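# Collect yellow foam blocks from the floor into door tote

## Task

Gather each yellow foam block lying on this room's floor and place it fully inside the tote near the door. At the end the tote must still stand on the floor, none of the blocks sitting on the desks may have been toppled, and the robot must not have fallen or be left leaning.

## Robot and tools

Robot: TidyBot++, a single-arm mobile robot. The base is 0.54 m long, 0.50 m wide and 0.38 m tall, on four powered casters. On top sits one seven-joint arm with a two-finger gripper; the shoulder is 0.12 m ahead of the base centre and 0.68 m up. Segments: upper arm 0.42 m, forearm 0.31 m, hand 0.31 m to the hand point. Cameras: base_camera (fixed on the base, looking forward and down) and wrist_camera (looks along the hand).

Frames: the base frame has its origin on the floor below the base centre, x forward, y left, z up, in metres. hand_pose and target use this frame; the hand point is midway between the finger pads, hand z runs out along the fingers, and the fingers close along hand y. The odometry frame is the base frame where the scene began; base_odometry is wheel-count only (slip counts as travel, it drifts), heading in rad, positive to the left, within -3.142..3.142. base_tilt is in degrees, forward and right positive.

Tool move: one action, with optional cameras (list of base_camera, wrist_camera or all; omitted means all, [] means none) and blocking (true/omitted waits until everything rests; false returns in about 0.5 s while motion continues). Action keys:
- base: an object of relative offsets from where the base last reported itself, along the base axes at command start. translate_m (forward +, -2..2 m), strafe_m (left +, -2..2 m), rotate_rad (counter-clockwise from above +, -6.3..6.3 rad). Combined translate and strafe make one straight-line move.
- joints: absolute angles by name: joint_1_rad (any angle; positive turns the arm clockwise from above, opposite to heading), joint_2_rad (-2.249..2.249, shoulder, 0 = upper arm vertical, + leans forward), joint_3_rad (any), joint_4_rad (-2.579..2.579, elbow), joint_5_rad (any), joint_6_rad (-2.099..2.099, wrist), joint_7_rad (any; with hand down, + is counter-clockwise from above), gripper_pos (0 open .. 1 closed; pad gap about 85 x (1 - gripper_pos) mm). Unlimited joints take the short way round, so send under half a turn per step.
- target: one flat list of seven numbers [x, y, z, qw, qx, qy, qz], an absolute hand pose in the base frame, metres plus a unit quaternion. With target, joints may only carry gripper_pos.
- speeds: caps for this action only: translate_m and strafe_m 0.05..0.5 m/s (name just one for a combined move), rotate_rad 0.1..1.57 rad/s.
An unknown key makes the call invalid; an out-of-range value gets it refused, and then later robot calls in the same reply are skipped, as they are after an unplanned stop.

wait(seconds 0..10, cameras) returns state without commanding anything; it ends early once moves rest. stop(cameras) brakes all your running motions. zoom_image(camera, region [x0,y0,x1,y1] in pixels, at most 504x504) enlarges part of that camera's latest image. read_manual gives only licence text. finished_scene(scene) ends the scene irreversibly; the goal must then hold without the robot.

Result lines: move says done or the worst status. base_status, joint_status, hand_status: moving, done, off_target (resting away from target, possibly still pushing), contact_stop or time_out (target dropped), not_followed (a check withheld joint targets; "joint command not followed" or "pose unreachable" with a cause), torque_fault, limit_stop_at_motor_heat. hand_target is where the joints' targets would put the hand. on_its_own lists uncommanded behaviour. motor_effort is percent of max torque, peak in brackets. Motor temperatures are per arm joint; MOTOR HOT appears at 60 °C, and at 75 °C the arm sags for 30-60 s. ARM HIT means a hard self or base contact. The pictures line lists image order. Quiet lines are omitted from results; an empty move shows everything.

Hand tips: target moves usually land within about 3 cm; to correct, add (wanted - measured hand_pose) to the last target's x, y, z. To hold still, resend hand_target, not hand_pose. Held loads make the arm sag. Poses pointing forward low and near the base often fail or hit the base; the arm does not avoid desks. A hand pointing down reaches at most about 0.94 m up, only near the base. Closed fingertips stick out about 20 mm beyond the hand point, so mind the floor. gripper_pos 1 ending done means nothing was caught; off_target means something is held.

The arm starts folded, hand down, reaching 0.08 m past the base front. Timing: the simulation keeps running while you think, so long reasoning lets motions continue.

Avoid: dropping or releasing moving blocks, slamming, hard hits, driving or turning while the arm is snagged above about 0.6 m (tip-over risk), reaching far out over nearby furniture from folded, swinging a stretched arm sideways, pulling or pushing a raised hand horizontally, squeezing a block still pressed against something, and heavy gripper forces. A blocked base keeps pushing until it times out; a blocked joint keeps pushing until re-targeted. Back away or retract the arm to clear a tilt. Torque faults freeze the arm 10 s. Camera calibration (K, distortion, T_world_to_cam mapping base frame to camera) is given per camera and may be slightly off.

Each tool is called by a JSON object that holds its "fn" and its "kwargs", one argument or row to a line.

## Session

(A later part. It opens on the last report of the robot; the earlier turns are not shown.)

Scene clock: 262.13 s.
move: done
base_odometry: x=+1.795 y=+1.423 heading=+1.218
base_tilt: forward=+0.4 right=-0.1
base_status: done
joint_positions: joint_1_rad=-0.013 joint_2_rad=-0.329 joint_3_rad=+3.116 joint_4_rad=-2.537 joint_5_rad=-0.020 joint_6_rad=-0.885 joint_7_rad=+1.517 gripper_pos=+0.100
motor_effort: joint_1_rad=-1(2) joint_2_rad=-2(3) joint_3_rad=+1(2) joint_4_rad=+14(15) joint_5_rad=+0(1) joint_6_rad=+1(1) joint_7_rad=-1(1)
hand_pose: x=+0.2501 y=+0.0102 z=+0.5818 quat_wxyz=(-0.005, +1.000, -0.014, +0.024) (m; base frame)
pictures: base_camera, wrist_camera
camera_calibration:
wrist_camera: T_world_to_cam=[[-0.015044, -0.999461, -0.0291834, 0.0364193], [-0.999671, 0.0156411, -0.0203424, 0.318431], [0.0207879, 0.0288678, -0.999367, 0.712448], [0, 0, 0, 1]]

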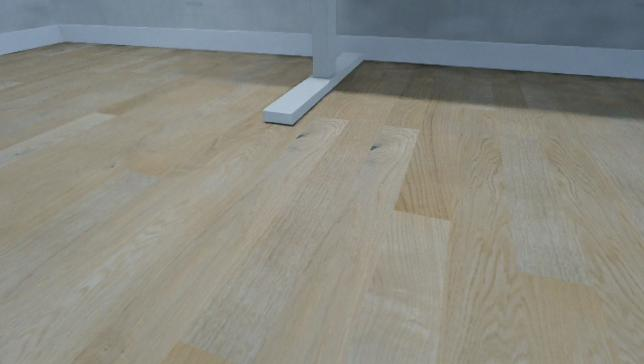

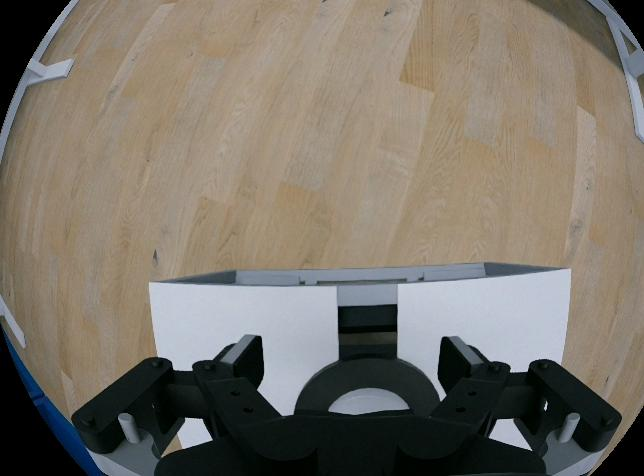

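{"fn": "move", "kwargs": {
  "base": {"rotate_rad":-1.2},
  "cameras": ["base_camera","wrist_camera"]
}}

{"fn": "move", "kwargs": {
  "base": {"rotate_rad":-1.1},
  "cameras": ["base_camera","wrist_camera"]
}}

{"fn": "move", "kwargs": {
  "base": {"rotate_rad":-2.2},
  "cameras": ["base_camera","wrist_camera"]
}}

Scene clock: 273.10 s.
move: done
base_status: done
motor_effort: joint_1_rad=-1(2) joint_2_rad=-2(3) joint_3_rad=+1(2) joint_4_rad=+14(15) joint_5_rad=+0(1) joint_6_rad=+1(1) joint_7_rad=-1(1)
pictures: base_camera, wrist_camera
camera_calibration:
wrist_camera: T_world_to_cam=[[-0.0150889, -0.999463, -0.0290858, 0.0363291], [-0.99967, 0.0156841, -0.0203469, 0.318436], [0.0207922, 0.0287692, -0.99937, 0.71245], [0, 0, 0, 1]]

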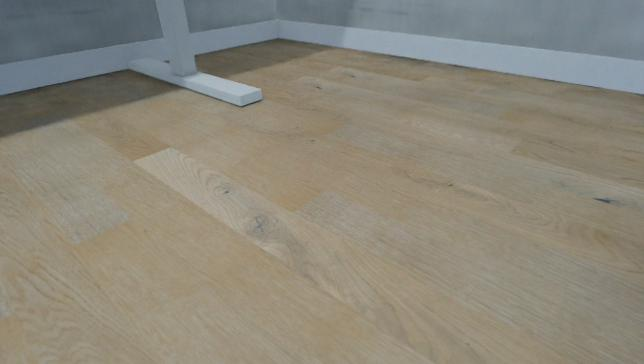

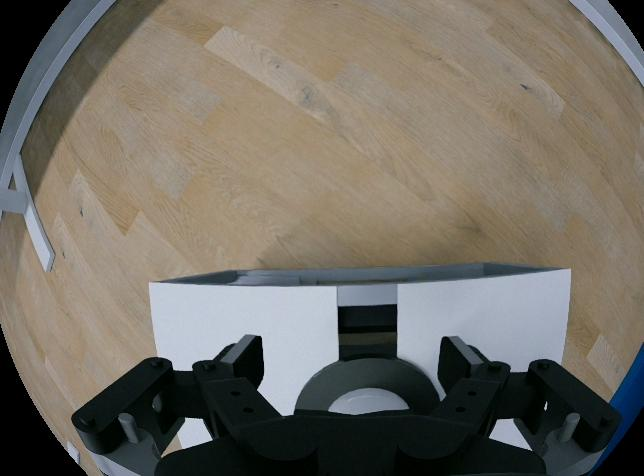

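Scene clock: 275.07 s.
move: done
base_status: done
motor_effort: joint_1_rad=+0(2) joint_2_rad=-2(3) joint_3_rad=+1(2) joint_4_rad=+14(15) joint_5_rad=+0(1) joint_6_rad=+1(1) joint_7_rad=-1(1)
pictures: base_camera, wrist_camera
camera_calibration:
wrist_camera: T_world_to_cam=[[-0.0150766, -0.999466, -0.0289786, 0.0362255], [-0.99967, 0.0156697, -0.0203518, 0.31844], [0.020795, 0.0286622, -0.999373, 0.712453], [0, 0, 0, 1]]

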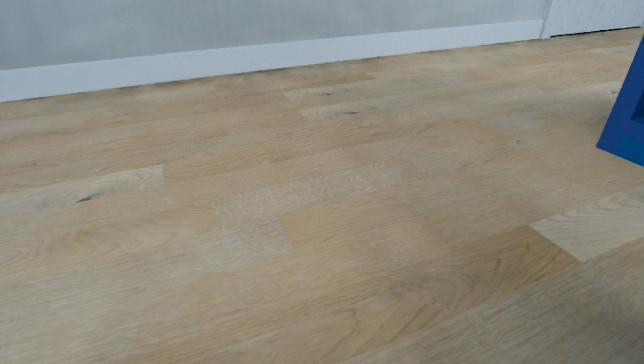

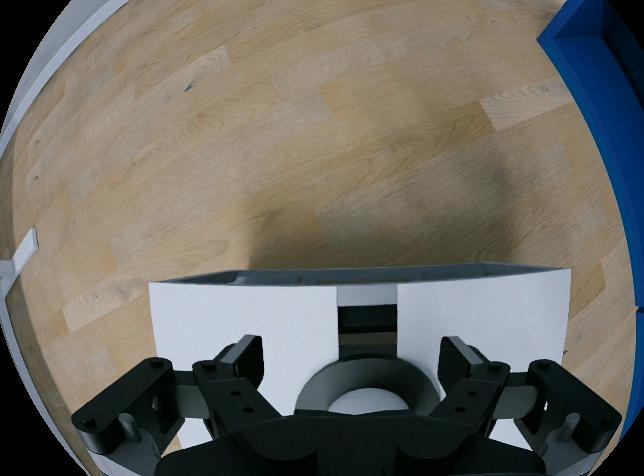

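Scene clock: 277.77 s.
move: done
base_odometry: x=+1.795 y=+1.423 heading=+3.004
base_tilt: forward=+0.4 right=-0.1
base_status: done
joint_positions: joint_1_rad=-0.013 joint_2_rad=-0.329 joint_3_rad=+3.116 joint_4_rad=-2.537 joint_5_rad=-0.020 joint_6_rad=-0.885 joint_7_rad=+1.517 gripper_pos=+0.100
motor_effort: joint_1_rad=+0(2) joint_2_rad=-2(3) joint_3_rad=+1(2) joint_4_rad=+14(15) joint_5_rad=+0(1) joint_6_rad=+1(1) joint_7_rad=+0(1)
hand_pose: x=+0.2501 y=+0.0101 z=+0.5818 quat_wxyz=(-0.005, +1.000, -0.014, +0.024) (m; base frame)
pictures: base_camera, wrist_camera
camera_calibration:
wrist_camera: T_world_to_cam=[[-0.0150766, -0.999466, -0.0289786, 0.0362255], [-0.99967, 0.0156697, -0.0203518, 0.31844], [0.020795, 0.0286622, -0.999373, 0.712453], [0, 0, 0, 1]]

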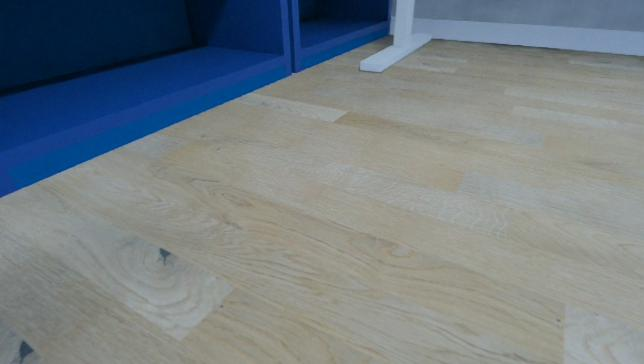

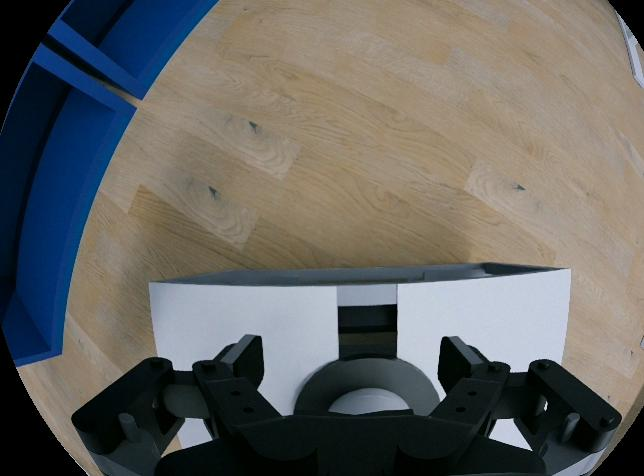

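{"fn": "zoom_image", "kwargs": {
  "camera": "base_camera",
  "region": [260, 0, 644, 120]
}}

{"fn": "move", "kwargs": {
  "base": {"rotate_rad":-0.55}
}}

{"fn": "zoom_image", "kwargs": {
  "camera": "base_camera",
  "region": [0, 0, 400, 120]
}}

Scaled by 1.312.

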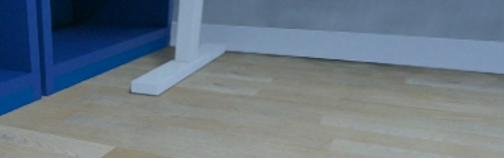

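Scene clock: 292.20 s.
move: done
base_odometry: x=+1.795 y=+1.423 heading=+2.456
base_tilt: forward=+0.4 right=-0.1
base_status: done
joint_positions: joint_1_rad=-0.013 joint_2_rad=-0.329 joint_3_rad=+3.116 joint_4_rad=-2.537 joint_5_rad=-0.019 joint_6_rad=-0.885 joint_7_rad=+1.517 gripper_pos=+0.100
motor_effort: joint_1_rad=-1(1) joint_2_rad=-2(3) joint_3_rad=+1(1) joint_4_rad=+15(15) joint_5_rad=+0(1) joint_6_rad=+1(1) joint_7_rad=-1(1)
hand_pose: x=+0.2501 y=+0.0101 z=+0.5818 quat_wxyz=(-0.005, +1.000, -0.014, +0.024) (m; base frame)
pictures: base_camera, wrist_camera
camera_calibration:
wrist_camera: T_world_to_cam=[[-0.015028, -0.999472, -0.0288227, 0.0360699], [-0.999671, 0.0156181, -0.0203589, 0.318447], [0.0207983, 0.0285072, -0.999377, 0.712457], [0, 0, 0, 1]]

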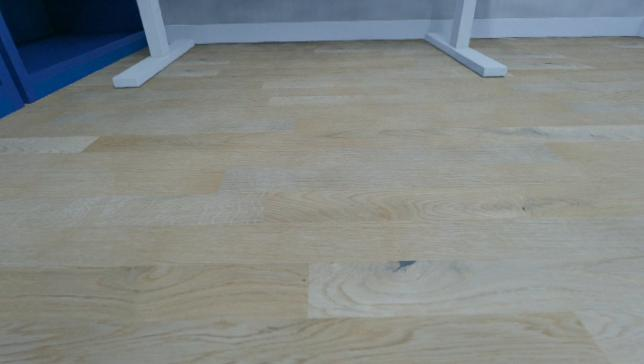

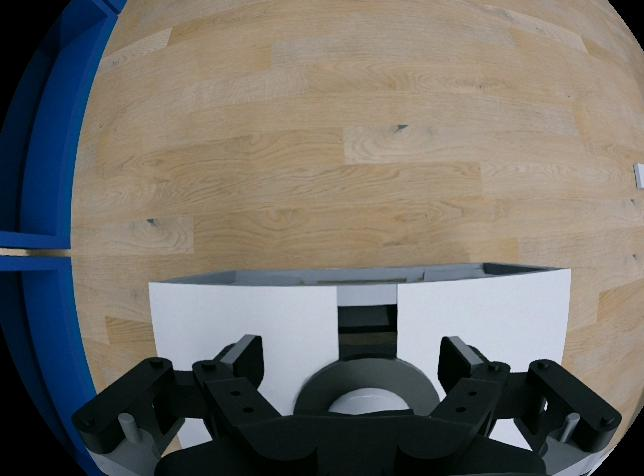

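Scaled by 1.260.

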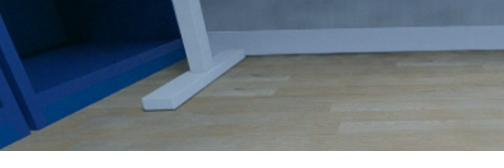

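{"fn": "finished_scene", "kwargs": {
  "scene": 2
}}

The scene is finished: the task was done.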